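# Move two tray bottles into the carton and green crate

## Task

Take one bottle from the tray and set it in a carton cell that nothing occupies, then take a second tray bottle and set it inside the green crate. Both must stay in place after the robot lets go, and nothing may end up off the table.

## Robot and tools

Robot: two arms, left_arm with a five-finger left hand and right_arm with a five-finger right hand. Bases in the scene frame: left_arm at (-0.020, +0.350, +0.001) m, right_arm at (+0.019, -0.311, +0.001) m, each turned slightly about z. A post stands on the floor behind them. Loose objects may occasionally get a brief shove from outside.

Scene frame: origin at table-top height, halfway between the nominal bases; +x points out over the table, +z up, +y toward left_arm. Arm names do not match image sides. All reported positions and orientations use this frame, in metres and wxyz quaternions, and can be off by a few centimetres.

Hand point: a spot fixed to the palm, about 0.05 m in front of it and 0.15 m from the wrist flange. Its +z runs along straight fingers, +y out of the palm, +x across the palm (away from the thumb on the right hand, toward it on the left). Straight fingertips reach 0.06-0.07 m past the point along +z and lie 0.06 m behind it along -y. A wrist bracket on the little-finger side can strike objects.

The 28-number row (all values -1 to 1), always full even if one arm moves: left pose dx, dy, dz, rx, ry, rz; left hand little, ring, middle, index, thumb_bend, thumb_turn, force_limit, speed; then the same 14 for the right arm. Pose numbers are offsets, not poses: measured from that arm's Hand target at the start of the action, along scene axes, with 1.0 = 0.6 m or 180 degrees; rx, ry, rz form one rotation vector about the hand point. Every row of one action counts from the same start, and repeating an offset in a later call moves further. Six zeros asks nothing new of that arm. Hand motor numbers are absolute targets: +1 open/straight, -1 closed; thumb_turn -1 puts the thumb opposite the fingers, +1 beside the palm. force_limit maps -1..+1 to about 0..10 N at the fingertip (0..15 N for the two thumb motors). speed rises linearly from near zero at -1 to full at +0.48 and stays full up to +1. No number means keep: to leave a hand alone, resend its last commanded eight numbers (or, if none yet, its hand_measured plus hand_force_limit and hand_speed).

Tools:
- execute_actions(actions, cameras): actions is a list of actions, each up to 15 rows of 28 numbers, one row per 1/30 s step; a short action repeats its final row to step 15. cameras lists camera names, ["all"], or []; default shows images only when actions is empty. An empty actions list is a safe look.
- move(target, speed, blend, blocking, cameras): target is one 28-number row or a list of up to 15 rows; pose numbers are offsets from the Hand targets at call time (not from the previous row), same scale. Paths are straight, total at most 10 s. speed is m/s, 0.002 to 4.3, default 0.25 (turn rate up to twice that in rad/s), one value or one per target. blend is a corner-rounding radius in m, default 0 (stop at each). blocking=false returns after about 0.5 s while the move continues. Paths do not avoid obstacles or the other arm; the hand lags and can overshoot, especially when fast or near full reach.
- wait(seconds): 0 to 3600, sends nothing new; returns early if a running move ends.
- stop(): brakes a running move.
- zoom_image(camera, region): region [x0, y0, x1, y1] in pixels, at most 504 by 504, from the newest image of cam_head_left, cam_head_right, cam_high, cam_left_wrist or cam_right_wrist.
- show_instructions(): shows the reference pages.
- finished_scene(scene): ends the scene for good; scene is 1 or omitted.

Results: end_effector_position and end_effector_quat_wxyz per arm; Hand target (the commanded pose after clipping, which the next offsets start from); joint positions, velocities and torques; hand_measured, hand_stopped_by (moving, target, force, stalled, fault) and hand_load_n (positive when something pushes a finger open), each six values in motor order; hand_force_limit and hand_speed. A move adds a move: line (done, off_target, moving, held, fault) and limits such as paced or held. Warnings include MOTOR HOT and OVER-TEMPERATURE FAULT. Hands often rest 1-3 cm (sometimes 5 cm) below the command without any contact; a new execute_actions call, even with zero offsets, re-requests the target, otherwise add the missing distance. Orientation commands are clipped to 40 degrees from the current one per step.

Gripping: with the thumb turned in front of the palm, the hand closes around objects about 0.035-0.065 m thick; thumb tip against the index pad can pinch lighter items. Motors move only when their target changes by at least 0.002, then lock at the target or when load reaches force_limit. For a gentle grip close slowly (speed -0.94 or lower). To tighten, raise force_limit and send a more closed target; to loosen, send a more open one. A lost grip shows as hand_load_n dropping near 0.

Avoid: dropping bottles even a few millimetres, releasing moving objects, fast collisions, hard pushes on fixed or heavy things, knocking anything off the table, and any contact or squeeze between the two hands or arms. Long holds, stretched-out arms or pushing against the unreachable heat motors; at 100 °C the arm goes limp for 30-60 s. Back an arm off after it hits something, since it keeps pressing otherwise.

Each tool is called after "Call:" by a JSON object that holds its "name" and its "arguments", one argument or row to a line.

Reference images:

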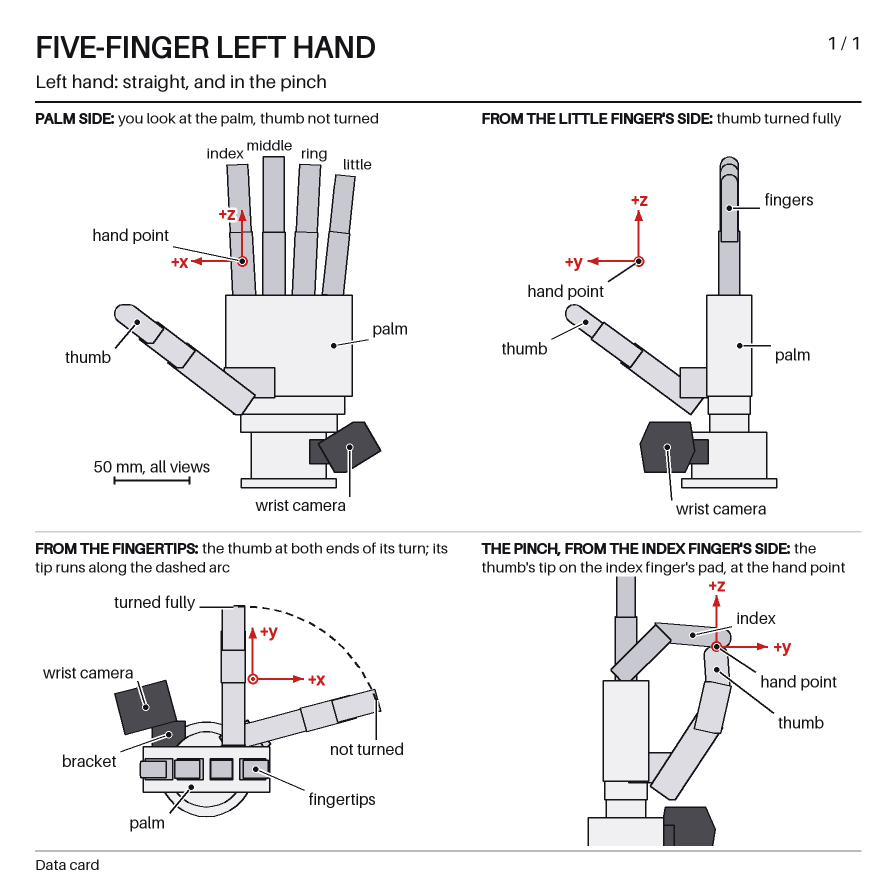

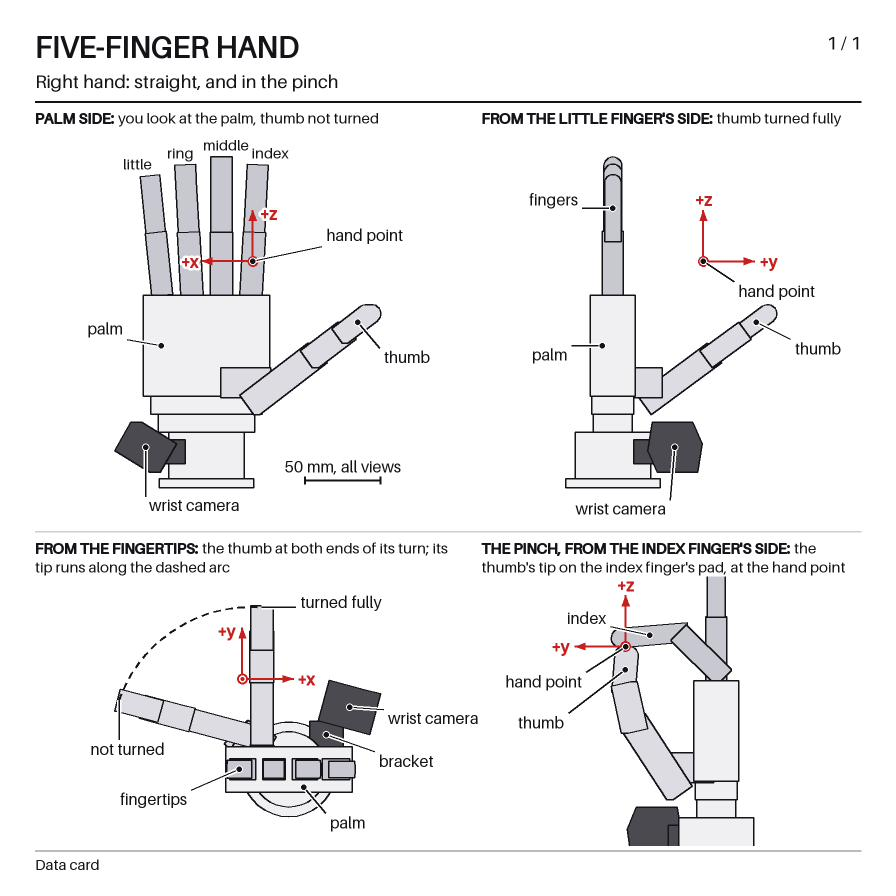

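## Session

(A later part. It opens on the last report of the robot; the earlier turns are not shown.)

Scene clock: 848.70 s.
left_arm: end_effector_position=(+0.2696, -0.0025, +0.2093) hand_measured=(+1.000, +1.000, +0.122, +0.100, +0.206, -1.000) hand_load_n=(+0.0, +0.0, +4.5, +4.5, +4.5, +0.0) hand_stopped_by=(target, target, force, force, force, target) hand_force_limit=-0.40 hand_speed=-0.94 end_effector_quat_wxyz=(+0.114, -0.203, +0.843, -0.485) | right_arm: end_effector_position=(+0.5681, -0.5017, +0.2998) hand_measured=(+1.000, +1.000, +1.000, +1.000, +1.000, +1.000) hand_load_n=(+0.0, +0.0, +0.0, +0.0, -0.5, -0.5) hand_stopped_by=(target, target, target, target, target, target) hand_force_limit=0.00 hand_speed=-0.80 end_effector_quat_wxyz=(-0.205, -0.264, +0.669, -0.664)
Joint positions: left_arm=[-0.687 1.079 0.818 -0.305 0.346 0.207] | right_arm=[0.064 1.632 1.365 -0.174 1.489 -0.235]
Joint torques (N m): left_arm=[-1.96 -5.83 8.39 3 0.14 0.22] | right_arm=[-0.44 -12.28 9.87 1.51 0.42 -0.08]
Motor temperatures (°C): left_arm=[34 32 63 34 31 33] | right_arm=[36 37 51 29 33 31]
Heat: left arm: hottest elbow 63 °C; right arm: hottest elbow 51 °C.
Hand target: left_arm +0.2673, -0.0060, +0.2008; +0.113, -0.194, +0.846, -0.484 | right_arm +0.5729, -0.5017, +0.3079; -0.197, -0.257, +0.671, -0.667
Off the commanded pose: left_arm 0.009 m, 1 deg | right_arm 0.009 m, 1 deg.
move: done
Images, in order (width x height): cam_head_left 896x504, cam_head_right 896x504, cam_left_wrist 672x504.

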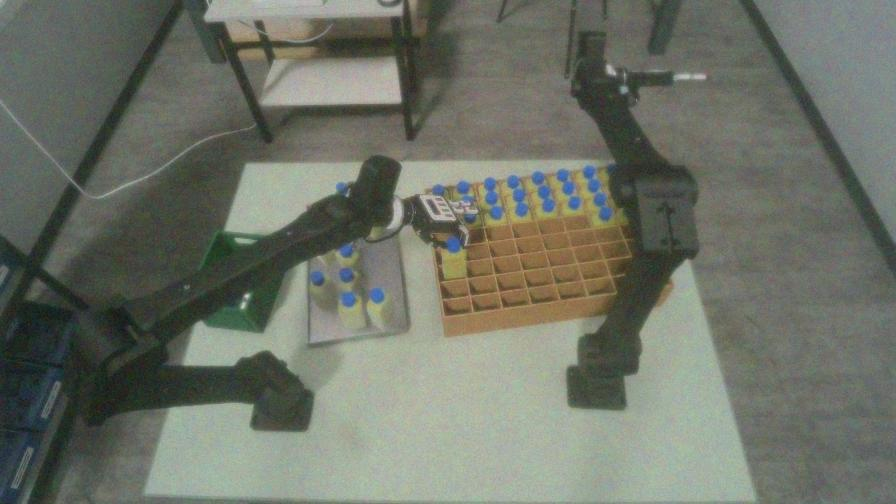

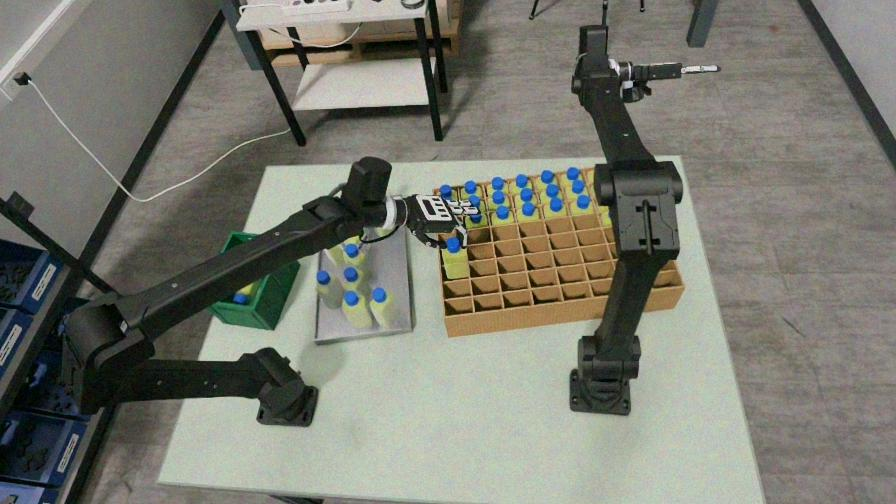

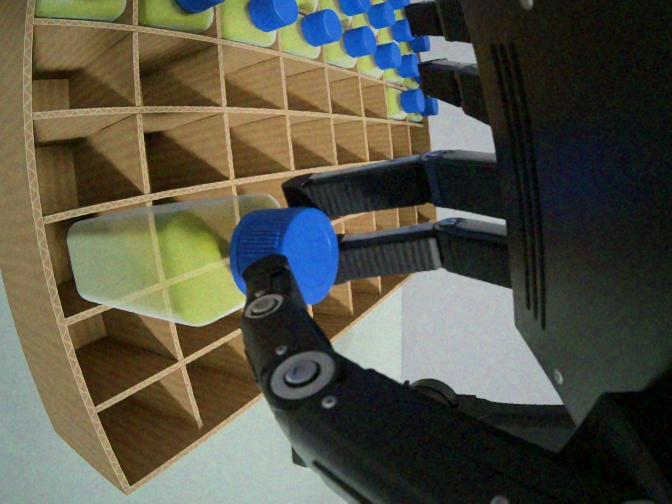

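Call:
{"name": "move", "arguments": {
  "target": [0.0,0.022,0.007,0,0,0,1,1,-0.2,-0.2,0.1,-1,-0.4,-0.94, 0,0,0,0,0,0,1,1,1,1,1,1,0,-0.8],
  "speed": 0.04,
  "cameras": ["cam_head_right","cam_left_wrist","cam_head_left"]
}}

Call:
{"name": "zoom_image", "arguments": {
  "camera": "cam_head_right",
  "region": [415, 200, 485, 290]
}}

Call:
{"name": "zoom_image", "arguments": {
  "camera": "cam_left_wrist",
  "region": [0, 150, 260, 440]
}}

Call:
{"name": "zoom_image", "arguments": {
  "camera": "cam_head_left",
  "region": [415, 200, 485, 290]
}}

Scene clock: 859.97 s.
left_arm: end_effector_position=(+0.2673, -0.0011, +0.2090) hand_measured=(+1.000, +1.000, +0.122, +0.100, +0.206, -1.000) hand_load_n=(+0.0, +0.0, +5.0, +4.0, +6.0, +0.5) hand_stopped_by=(target, target, force, force, force, target) hand_force_limit=-0.40 hand_speed=-0.94 end_effector_quat_wxyz=(+0.111, -0.194, +0.844, -0.487) | right_arm: end_effector_position=(+0.5681, -0.5017, +0.2998) hand_measured=(+1.000, +1.000, +1.000, +1.000, +1.000, +1.000) hand_load_n=(+0.0, -0.5, +0.0, +0.0, +0.0, +0.0) hand_stopped_by=(target, target, target, target, target, target) hand_force_limit=0.00 hand_speed=-0.80 end_effector_quat_wxyz=(-0.205, -0.264, +0.669, -0.664)
Joint positions: left_arm=[-0.682 1.074 0.813 -0.305 0.367 0.222] | right_arm=[0.064 1.632 1.365 -0.174 1.489 -0.235]
Joint torques (N m): left_arm=[0.15 -7.53 8.28 1.87 0.26 0.22] | right_arm=[-0.79 -12.1 9.92 1.61 0.41 -0.02]
Motor temperatures (°C): left_arm=[34 32 61 34 31 33] | right_arm=[36 37 51 29 33 31]
Heat: left arm: hottest elbow 61 °C; right arm: hottest elbow 51 °C.
Hand target: left_arm +0.2673, +0.0072, +0.2051; +0.113, -0.194, +0.846, -0.484 | right_arm +0.5729, -0.5017, +0.3079; -0.197, -0.257, +0.671, -0.667
Off the commanded pose: left_arm 0.009 m, 1 deg | right_arm 0.009 m, 1 deg.
move: done
Images, in order (width x height): cam_head_left 896x504, cam_head_right 896x504, cam_left_wrist 672x504.

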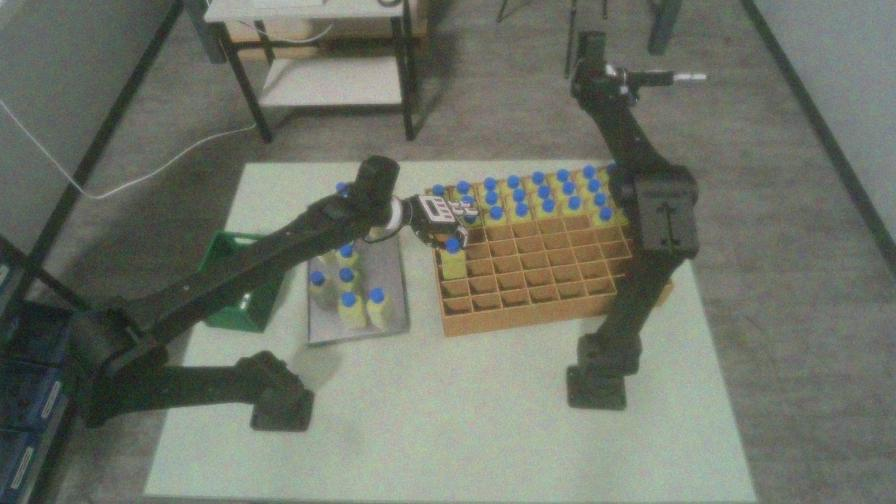

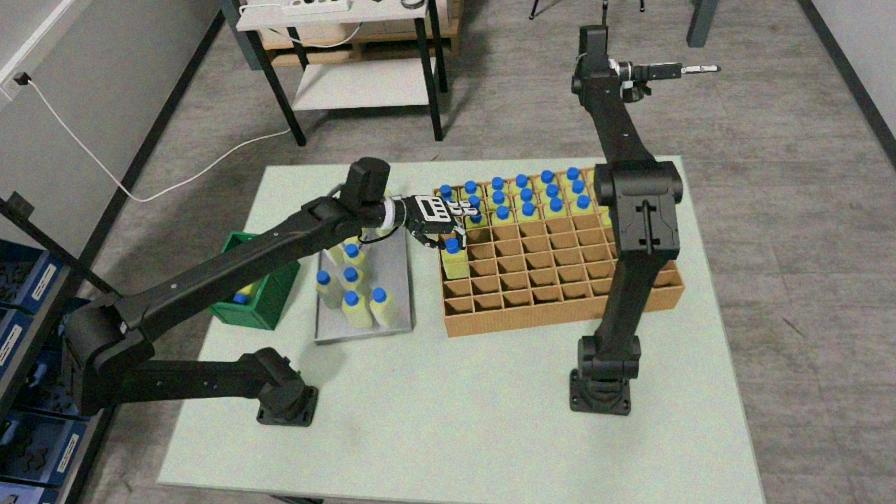

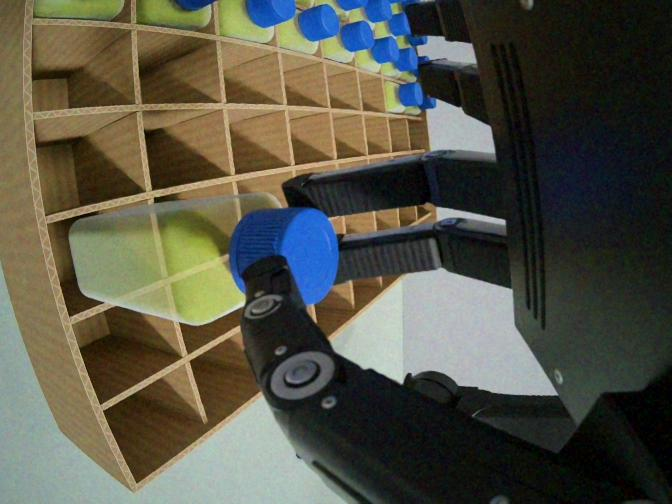

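Scaled by 5.600 from the camera's image (finer frame: 1280x720).

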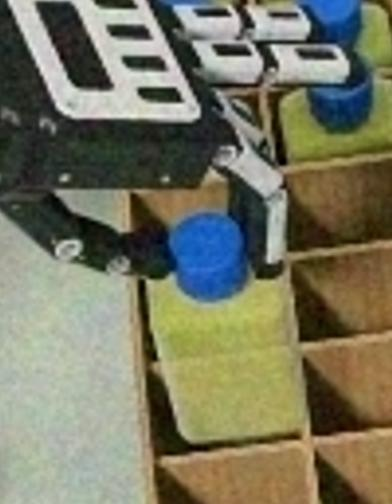

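Scaled by 1.738 from the camera's image (finer frame: 960x720).

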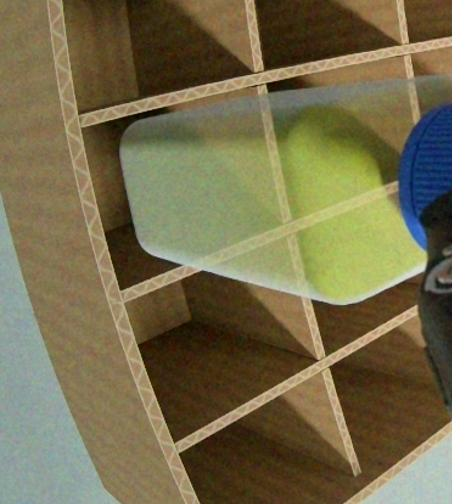

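Scaled by 5.600 from the camera's image (finer frame: 1280x720).

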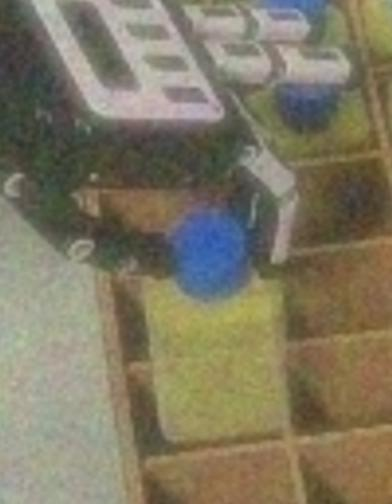

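Call:
{"name": "move", "arguments": {
  "target": [0.001,0.009,0.007,0,0,0,1,1,-0.2,-0.2,0.1,-1,-0.4,-0.94, 0,0,0,0,0,0,1,1,1,1,1,1,0,-0.8],
  "speed": 0.04,
  "cameras": ["cam_head_right","cam_left_wrist","cam_head_left"]
}}

Call:
{"name": "zoom_image", "arguments": {
  "camera": "cam_head_right",
  "region": [415, 200, 485, 290]
}}

Call:
{"name": "zoom_image", "arguments": {
  "camera": "cam_left_wrist",
  "region": [0, 150, 260, 440]
}}

Call:
{"name": "zoom_image", "arguments": {
  "camera": "cam_head_left",
  "region": [415, 200, 485, 290]
}}

Scene clock: 879.10 s.
left_arm: end_effector_position=(+0.2655, +0.0062, +0.2050) hand_measured=(+1.000, +1.000, +0.122, +0.100, +0.206, -1.000) hand_load_n=(+0.0, +0.0, +4.5, +4.5, +5.0, +0.0) hand_stopped_by=(target, target, force, force, force, target) hand_force_limit=-0.40 hand_speed=-0.94 end_effector_quat_wxyz=(+0.106, -0.196, +0.848, -0.480) | right_arm: end_effector_position=(+0.5681, -0.5017, +0.2998) hand_measured=(+1.000, +1.000, +1.000, +1.000, +1.000, +1.000) hand_load_n=(+0.0, -0.5, +0.0, +0.0, +0.0, -0.5) hand_stopped_by=(target, target, target, target, target, target) hand_force_limit=0.00 hand_speed=-0.80 end_effector_quat_wxyz=(-0.205, -0.264, +0.669, -0.664)
Joint positions: left_arm=[-0.669 1.068 0.808 -0.329 0.379 0.232] | right_arm=[0.064 1.632 1.365 -0.174 1.489 -0.235]
Joint torques (N m): left_arm=[0.38 -7.82 8.94 2.03 0.29 0.21] | right_arm=[-0.5 -12.4 9.85 1.57 0.39 -0.07]
Motor temperatures (°C): left_arm=[34 32 58 34 31 33] | right_arm=[36 37 51 29 33 31]
Heat: left arm: hottest elbow 58 °C; right arm: hottest elbow 51 °C.
Hand target: left_arm +0.2680, +0.0127, +0.2092; +0.114, -0.194, +0.846, -0.484 | right_arm +0.5729, -0.5017, +0.3079; -0.197, -0.257, +0.671, -0.667
Off the commanded pose: left_arm 0.008 m, 1 deg | right_arm 0.009 m, 1 deg.
move: done
Images, in order (width x height): cam_head_left 896x504, cam_head_right 896x504, cam_left_wrist 672x504.

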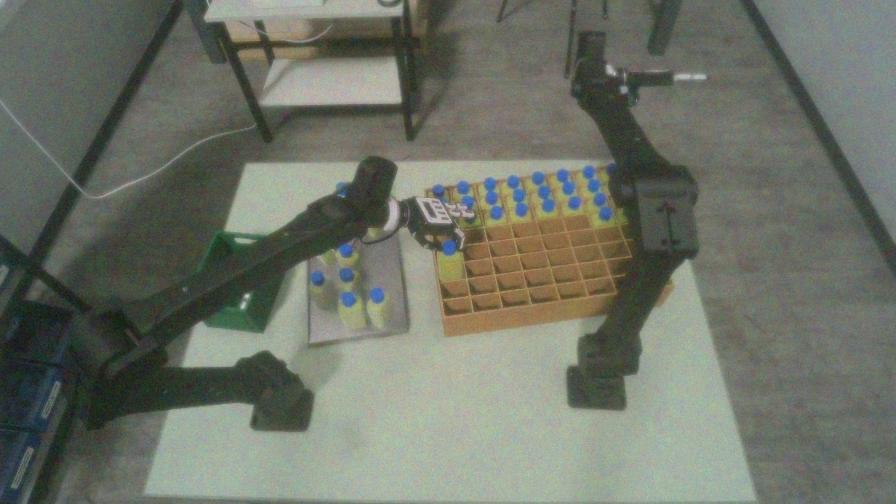

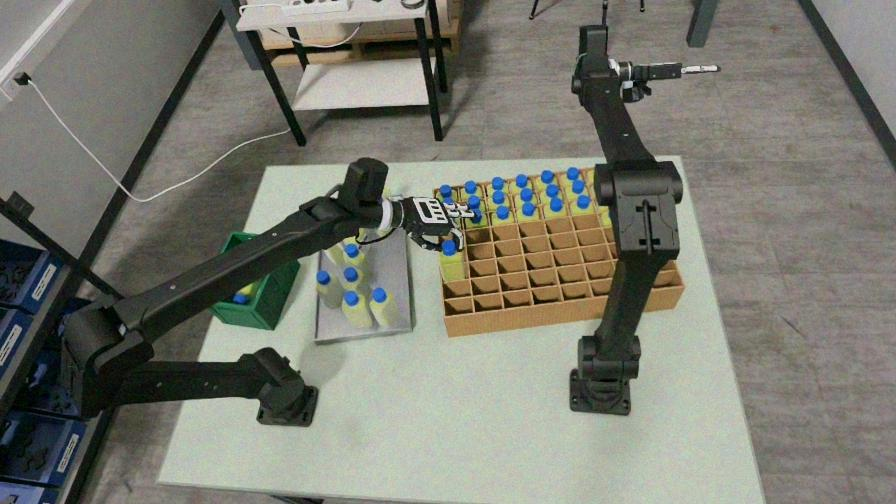

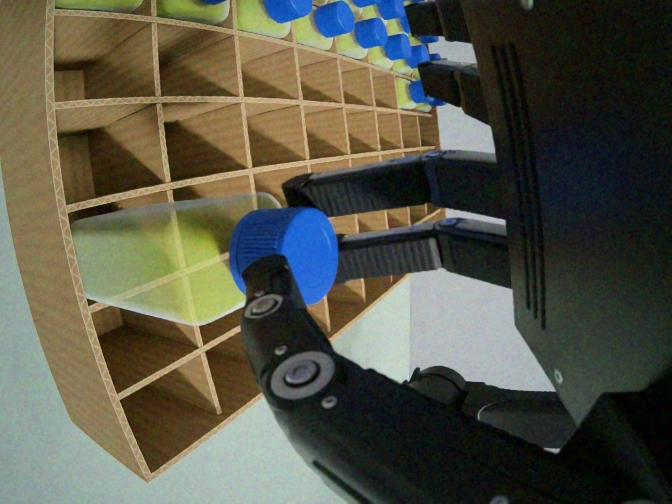

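Scaled by 5.600 from the camera's image (finer frame: 1280x720).

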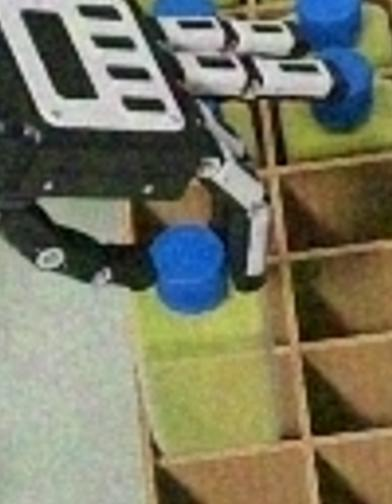

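Scaled by 1.738 from the camera's image (finer frame: 960x720).

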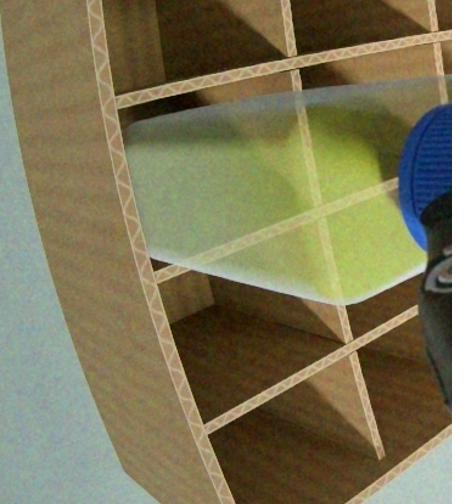

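Scaled by 5.600 from the camera's image (finer frame: 1280x720).

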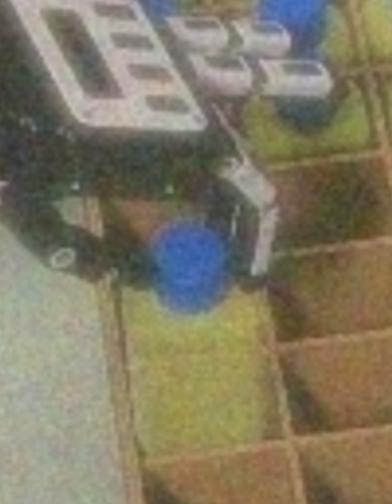

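Call:
{"name": "move", "arguments": {
  "target": [0.001,-0.012,-0.04,0,0,0,1,1,-0.2,-0.2,0.1,-1,-0.4,-0.94, 0,0,0,0,0,0,1,1,1,1,1,1,0,-0.8],
  "speed": 0.04,
  "cameras": ["cam_head_right","cam_left_wrist","cam_head_left"]
}}

Call:
{"name": "zoom_image", "arguments": {
  "camera": "cam_head_right",
  "region": [415, 200, 485, 290]
}}

Call:
{"name": "zoom_image", "arguments": {
  "camera": "cam_left_wrist",
  "region": [0, 150, 260, 440]
}}

Call:
{"name": "zoom_image", "arguments": {
  "camera": "cam_head_left",
  "region": [415, 200, 485, 290]
}}

Scene clock: 888.37 s.
left_arm: end_effector_position=(+0.2660, +0.0074, +0.1861) hand_measured=(+1.000, +1.000, +0.122, +0.100, +0.206, -1.000) hand_load_n=(+0.0, -0.5, +4.5, +4.0, +5.0, +0.0) hand_stopped_by=(target, target, force, force, force, target) hand_force_limit=-0.40 hand_speed=-0.94 end_effector_quat_wxyz=(+0.109, -0.197, +0.848, -0.479) | right_arm: end_effector_position=(+0.5681, -0.5017, +0.2998) hand_measured=(+1.000, +1.000, +1.000, +1.000, +1.000, +1.000) hand_load_n=(+0.0, +0.0, +0.0, +0.0, +0.0, +0.0) hand_stopped_by=(target, target, target, target, target, target) hand_force_limit=0.00 hand_speed=-0.80 end_effector_quat_wxyz=(-0.205, -0.264, +0.669, -0.664)
Joint positions: left_arm=[-0.668 1.082 0.767 -0.274 0.372 0.233] | right_arm=[0.064 1.632 1.365 -0.174 1.489 -0.235]
Joint torques (N m): left_arm=[-1.2 -6.24 8.76 3.07 0.06 0.12] | right_arm=[-0.38 -11.99 9.78 1.5 0.4 -0.09]
Motor temperatures (°C): left_arm=[34 32 57 34 31 33] | right_arm=[36 37 52 29 33 31]
Heat: left arm: hottest elbow 57 °C; right arm: hottest elbow 52 °C.
Hand target: left_arm +0.2685, +0.0055, +0.1852; +0.114, -0.194, +0.846, -0.484 | right_arm +0.5729, -0.5017, +0.3079; -0.197, -0.257, +0.671, -0.667
Off the commanded pose: left_arm 0.003 m, 1 deg | right_arm 0.009 m, 1 deg.
move: done
Images, in order (width x height): cam_head_left 896x504, cam_head_right 896x504, cam_left_wrist 672x504.

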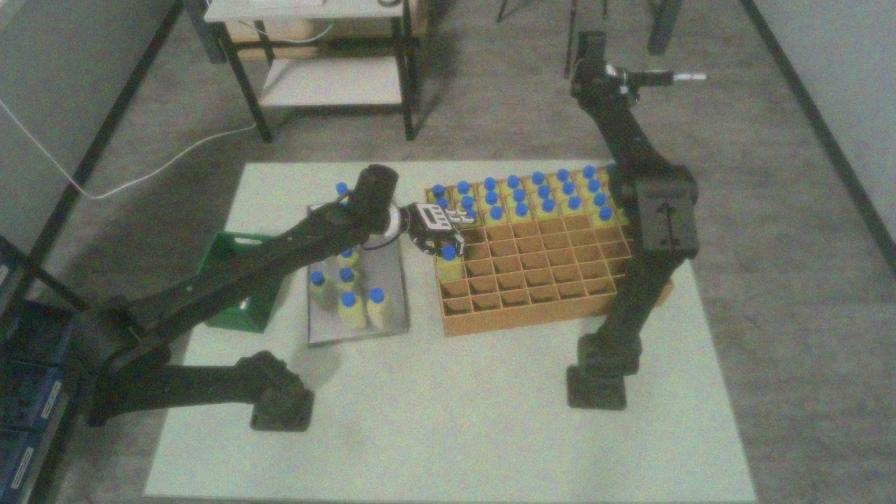

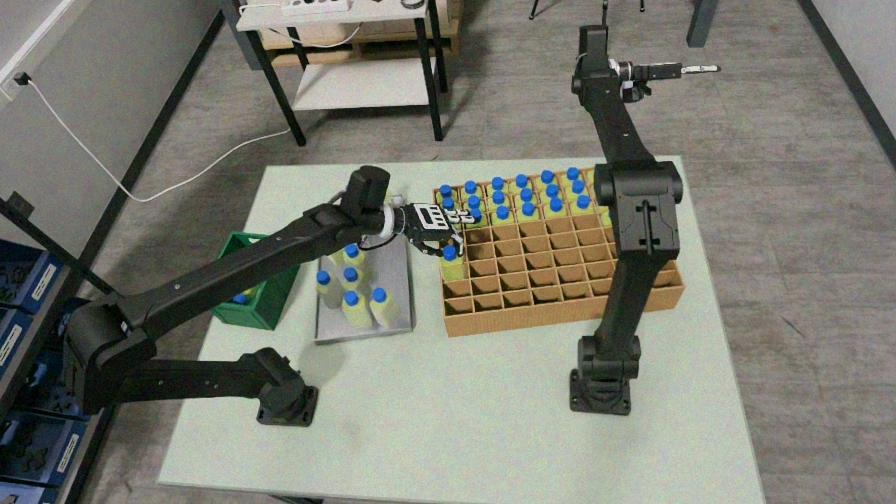

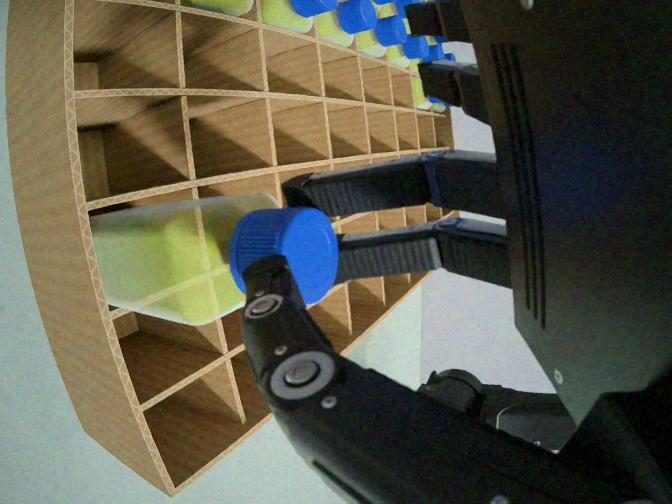

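Scaled by 5.600 from the camera's image (finer frame: 1280x720).

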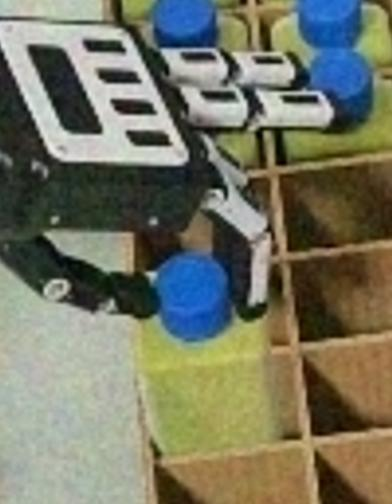

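Scaled by 1.738 from the camera's image (finer frame: 960x720).

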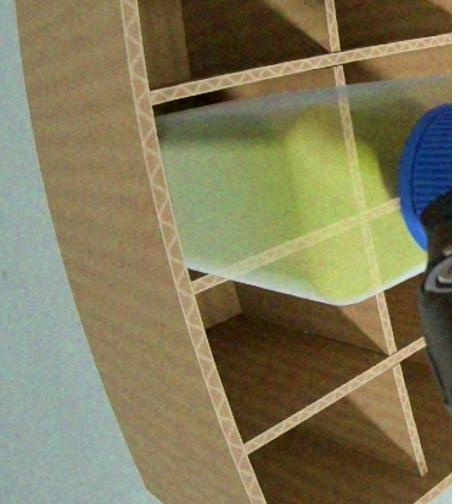

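Scaled by 5.600 from the camera's image (finer frame: 1280x720).

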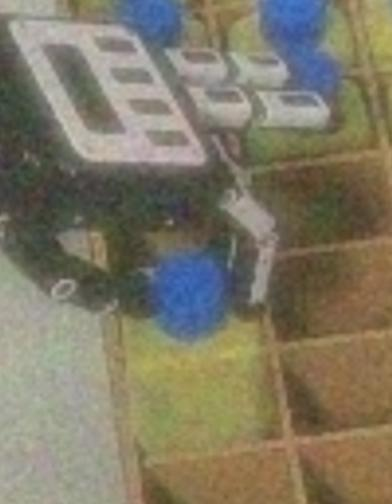

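Call:
{"name": "move", "arguments": {
  "target": [0.002,-0.007,-0.045,0,0,0,1,1,-0.2,-0.2,0.1,-1,-0.4,-0.94, 0,0,0,0,0,0,1,1,1,1,1,1,0,-0.8],
  "speed": 0.05,
  "cameras": ["cam_head_right","cam_left_wrist","cam_high"]
}}

Call:
{"name": "zoom_image", "arguments": {
  "camera": "cam_head_right",
  "region": [415, 200, 485, 290]
}}

Call:
{"name": "zoom_image", "arguments": {
  "camera": "cam_left_wrist",
  "region": [60, 120, 380, 400]
}}

Scene clock: 902.23 s.
left_arm: end_effector_position=(+0.2701, +0.0055, +0.1589) hand_measured=(+1.000, +1.000, +0.122, +0.100, +0.206, -1.000) hand_load_n=(+0.0, +0.0, +5.0, +4.0, +5.0, +0.0) hand_stopped_by=(target, target, force, force, force, target) hand_force_limit=-0.40 hand_speed=-0.94 end_effector_quat_wxyz=(+0.111, -0.198, +0.848, -0.478) | right_arm: end_effector_position=(+0.5681, -0.5017, +0.2998) hand_measured=(+1.000, +1.000, +1.000, +1.000, +1.000, +1.000) hand_load_n=(+0.0, +0.0, +0.0, +0.0, +0.0, +0.0) hand_stopped_by=(target, target, target, target, target, target) hand_force_limit=0.00 hand_speed=-0.80 end_effector_quat_wxyz=(-0.205, -0.264, +0.669, -0.664)
Joint positions: left_arm=[-0.668 1.125 0.721 -0.183 0.366 0.233] | right_arm=[0.064 1.632 1.365 -0.174 1.489 -0.235]
Joint torques (N m): left_arm=[-1.73 -6.53 8.53 3.11 0.06 0.08] | right_arm=[-0.5 -12.51 9.85 1.65 0.43 -0.07]
Motor temperatures (°C): left_arm=[34 32 57 34 31 33] | right_arm=[36 37 52 29 33 31]
Heat: left arm: hottest elbow 57 °C; right arm: hottest elbow 52 °C.
Hand target: left_arm +0.2698, +0.0012, +0.1583; +0.114, -0.194, +0.846, -0.484 | right_arm +0.5729, -0.5017, +0.3079; -0.197, -0.257, +0.671, -0.667
Off the commanded pose: left_arm 0.004 m, 1 deg | right_arm 0.009 m, 1 deg.
move: done
Images, in order (width x height): cam_head_right 896x504, cam_high 896x504, cam_left_wrist 672x504.

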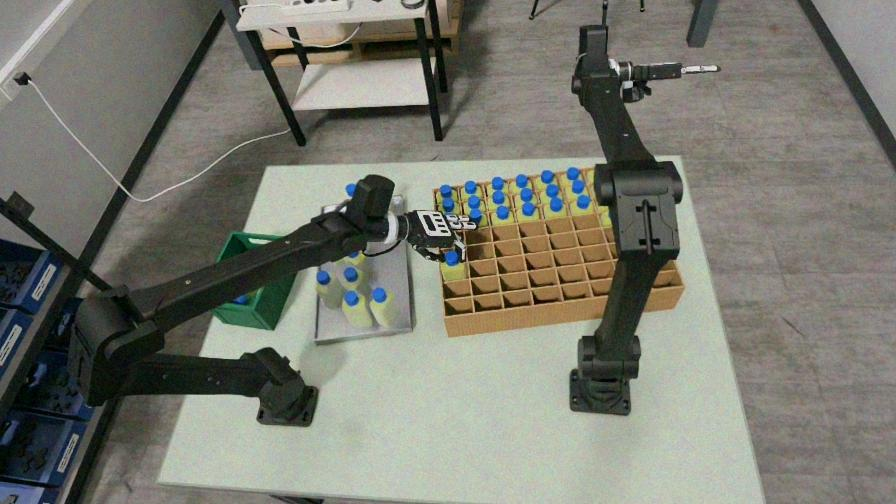

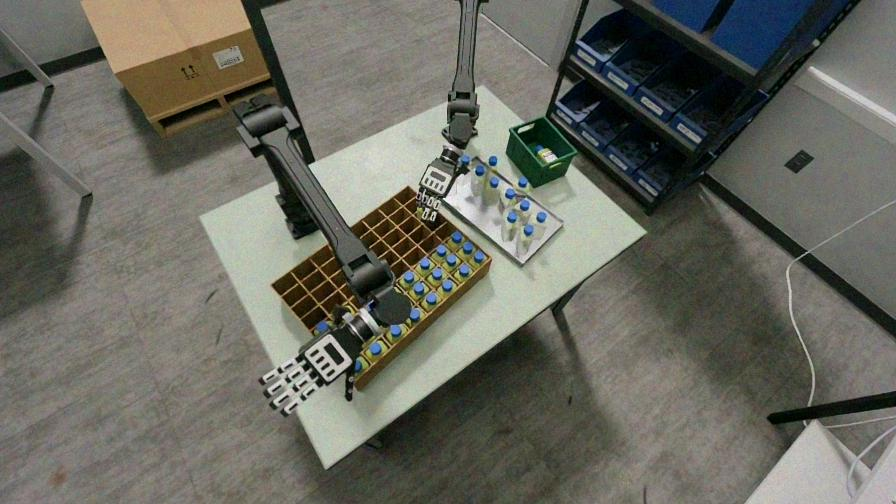

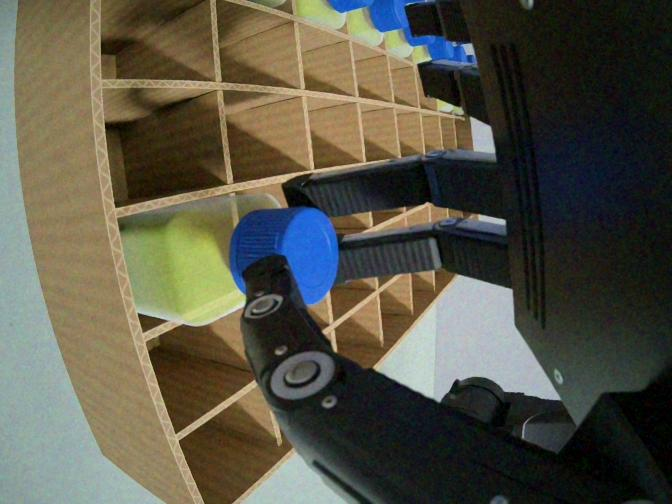

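Scaled by 5.600 from the camera's image (finer frame: 1280x720).

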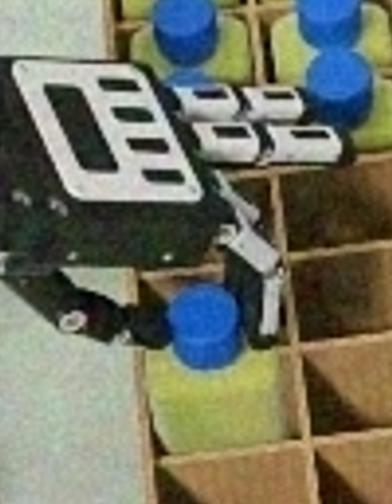

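Scaled by 1.575 from the camera's image (finer frame: 960x720).

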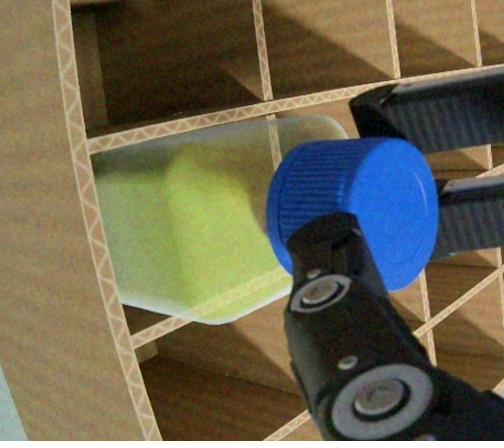

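Call:
{"name": "move", "arguments": {
  "target": [0.0,-0.004,-0.05,0,0,0,1,1,-0.2,-0.2,0.1,-1,-0.4,-0.94, 0,0,0,0,0,0,1,1,1,1,1,1,0,-0.8],
  "speed": 0.04,
  "cameras": ["cam_head_right","cam_left_wrist","cam_high"]
}}

Call:
{"name": "zoom_image", "arguments": {
  "camera": "cam_head_right",
  "region": [415, 200, 485, 290]
}}

Call:
{"name": "zoom_image", "arguments": {
  "camera": "cam_left_wrist",
  "region": [60, 120, 380, 400]
}}

Scene clock: 918.03 s.
left_arm: end_effector_position=(+0.2723, +0.0047, +0.1288) hand_measured=(+1.000, +1.000, +0.122, +0.100, +0.206, -1.000) hand_load_n=(+0.0, +0.0, +4.0, +4.5, +5.0, +0.5) hand_stopped_by=(target, target, force, force, force, target) hand_force_limit=-0.40 hand_speed=-0.94 end_effector_quat_wxyz=(+0.113, -0.199, +0.848, -0.478) | right_arm: end_effector_position=(+0.5681, -0.5017, +0.2998) hand_measured=(+1.000, +1.000, +1.000, +1.000, +1.000, +1.000) hand_load_n=(+0.0, +0.0, +0.0, -0.5, +0.0, -0.5) hand_stopped_by=(target, target, target, target, target, target) hand_force_limit=0.00 hand_speed=-0.80 end_effector_quat_wxyz=(-0.205, -0.264, +0.669, -0.664)
Joint positions: left_arm=[-0.668 1.175 0.669 -0.082 0.362 0.233] | right_arm=[0.064 1.632 1.365 -0.174 1.489 -0.235]
Joint torques (N m): left_arm=[-2.26 -6.71 8.17 3.14 0.04 0.05] | right_arm=[-0.62 -12.51 9.99 1.51 0.39 -0.05]
Heat: left arm: hottest elbow 54 °C; right arm: hottest elbow 52 °C.
Hand target: left_arm +0.2698, -0.0012, +0.1283; +0.114, -0.194, +0.846, -0.484 | right_arm +0.5729, -0.5017, +0.3079; -0.197, -0.257, +0.671, -0.667
Off the commanded pose: left_arm 0.006 m, 1 deg | right_arm 0.009 m, 1 deg.
move: done
Images, in order (width x height): cam_head_right 896x504, cam_high 896x504, cam_left_wrist 672x504.

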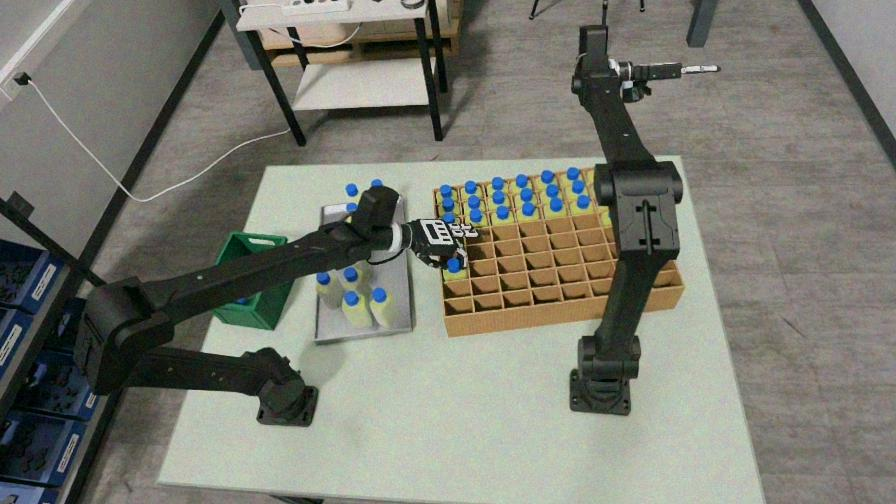

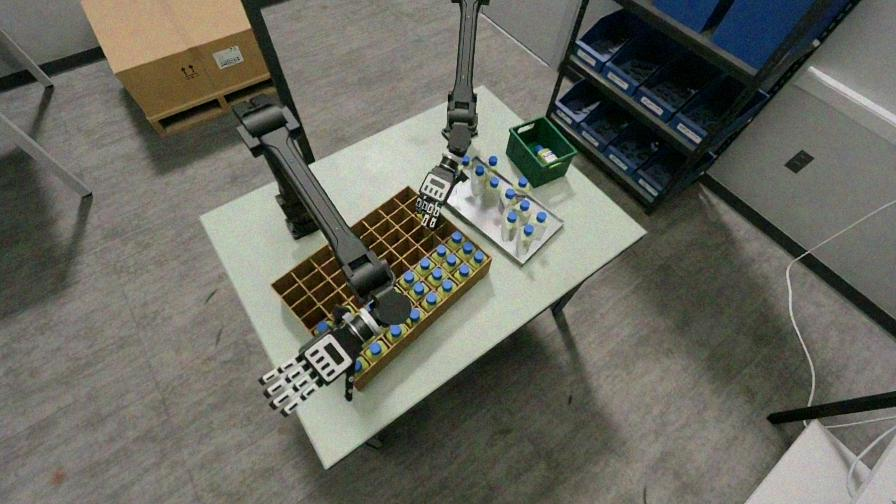

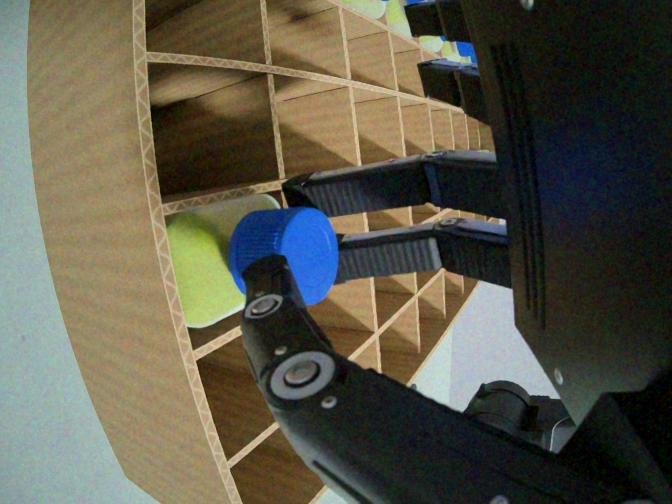

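Scaled by 5.600 from the camera's image (finer frame: 1280x720).

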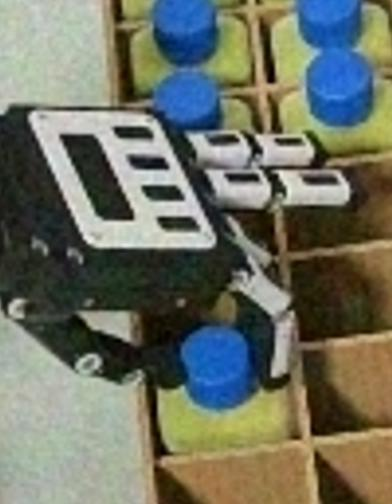

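Scaled by 1.575 from the camera's image (finer frame: 960x720).

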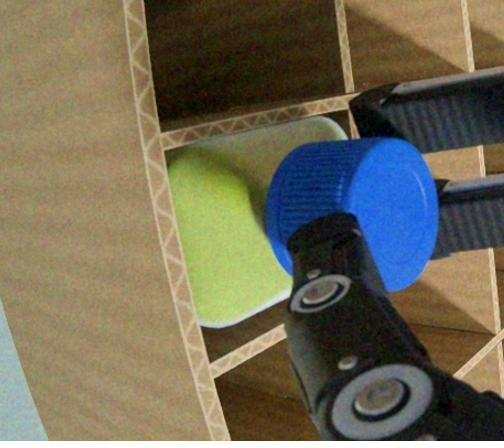

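Call:
{"name": "move", "arguments": {
  "target": [-0.003,0.0,-0.012,0,0,0,1,1,-0.2,-0.2,0.1,-1,-0.4,-0.94, 0,0,0,0,0,0,1,1,1,1,1,1,0,-0.8],
  "speed": 0.03,
  "cameras": ["cam_head_right","cam_left_wrist","cam_high"]
}}

Call:
{"name": "zoom_image", "arguments": {
  "camera": "cam_head_right",
  "region": [425, 220, 485, 290]
}}

Call:
{"name": "zoom_image", "arguments": {
  "camera": "cam_left_wrist",
  "region": [60, 120, 380, 400]
}}

Call:
{"name": "zoom_image", "arguments": {
  "camera": "cam_high",
  "region": [400, 170, 460, 240]
}}

Scene clock: 925.87 s.
left_arm: end_effector_position=(+0.2723, +0.0038, +0.1261) hand_measured=(+1.000, +1.000, +0.122, +0.100, +0.206, -1.000) hand_load_n=(+0.0, +0.0, +4.0, +4.5, +4.0, +0.5) hand_stopped_by=(target, target, force, force, force, target) hand_force_limit=-0.40 hand_speed=-0.94 end_effector_quat_wxyz=(+0.117, -0.197, +0.846, -0.482) | right_arm: end_effector_position=(+0.5681, -0.5017, +0.2998) hand_measured=(+1.000, +1.000, +1.000, +1.000, +1.000, +1.000) hand_load_n=(+0.0, +0.0, +0.0, +0.0, +0.0, -0.5) hand_stopped_by=(target, target, target, target, target, target) hand_force_limit=0.00 hand_speed=-0.80 end_effector_quat_wxyz=(-0.205, -0.264, +0.669, -0.664)
Joint positions: left_arm=[-0.671 1.178 0.658 -0.055 0.36 0.233] | right_arm=[0.064 1.632 1.365 -0.174 1.489 -0.235]
Joint torques (N m): left_arm=[-2.32 -6.36 7.82 3.07 0 0.03] | right_arm=[-0.32 -12.57 9.99 1.73 0.4 -0.07]
Heat: left arm: hottest elbow 54 °C; right arm: hottest elbow 52 °C.
Hand target: left_arm +0.2680, -0.0011, +0.1210; +0.114, -0.194, +0.846, -0.484 | right_arm +0.5729, -0.5017, +0.3079; -0.197, -0.257, +0.671, -0.667
Off the commanded pose: left_arm 0.008 m, 1 deg | right_arm 0.009 m, 1 deg.
move: done
Images, in order (width x height): cam_head_right 896x504, cam_high 896x504, cam_left_wrist 672x504.

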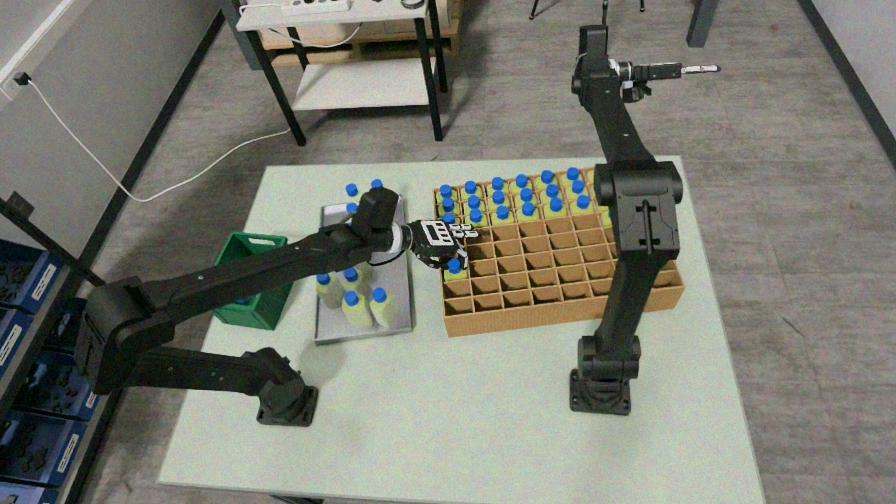

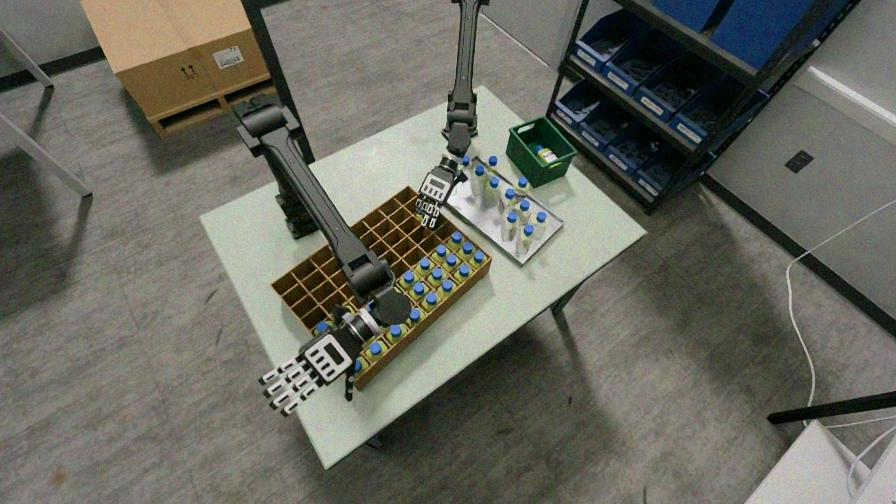

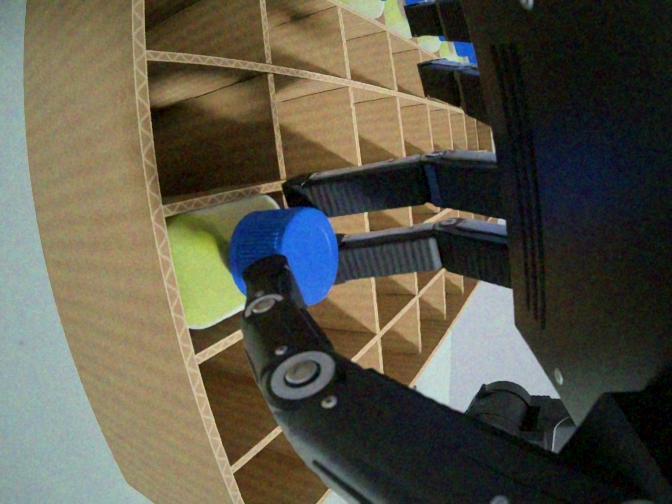

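Scaled by 7.200 from the camera's image (finer frame: 1280x720).

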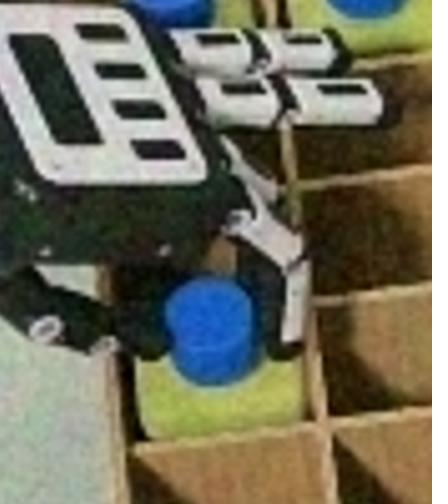

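Scaled by 1.575 from the camera's image (finer frame: 960x720).

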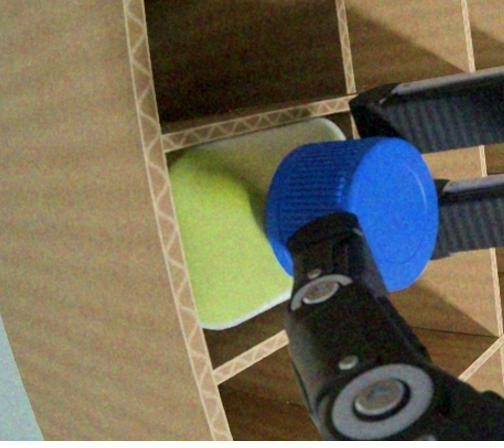

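Scaled by 7.200 from the camera's image (finer frame: 1280x720).

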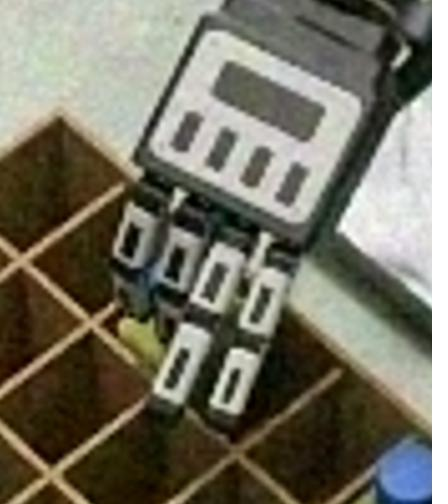

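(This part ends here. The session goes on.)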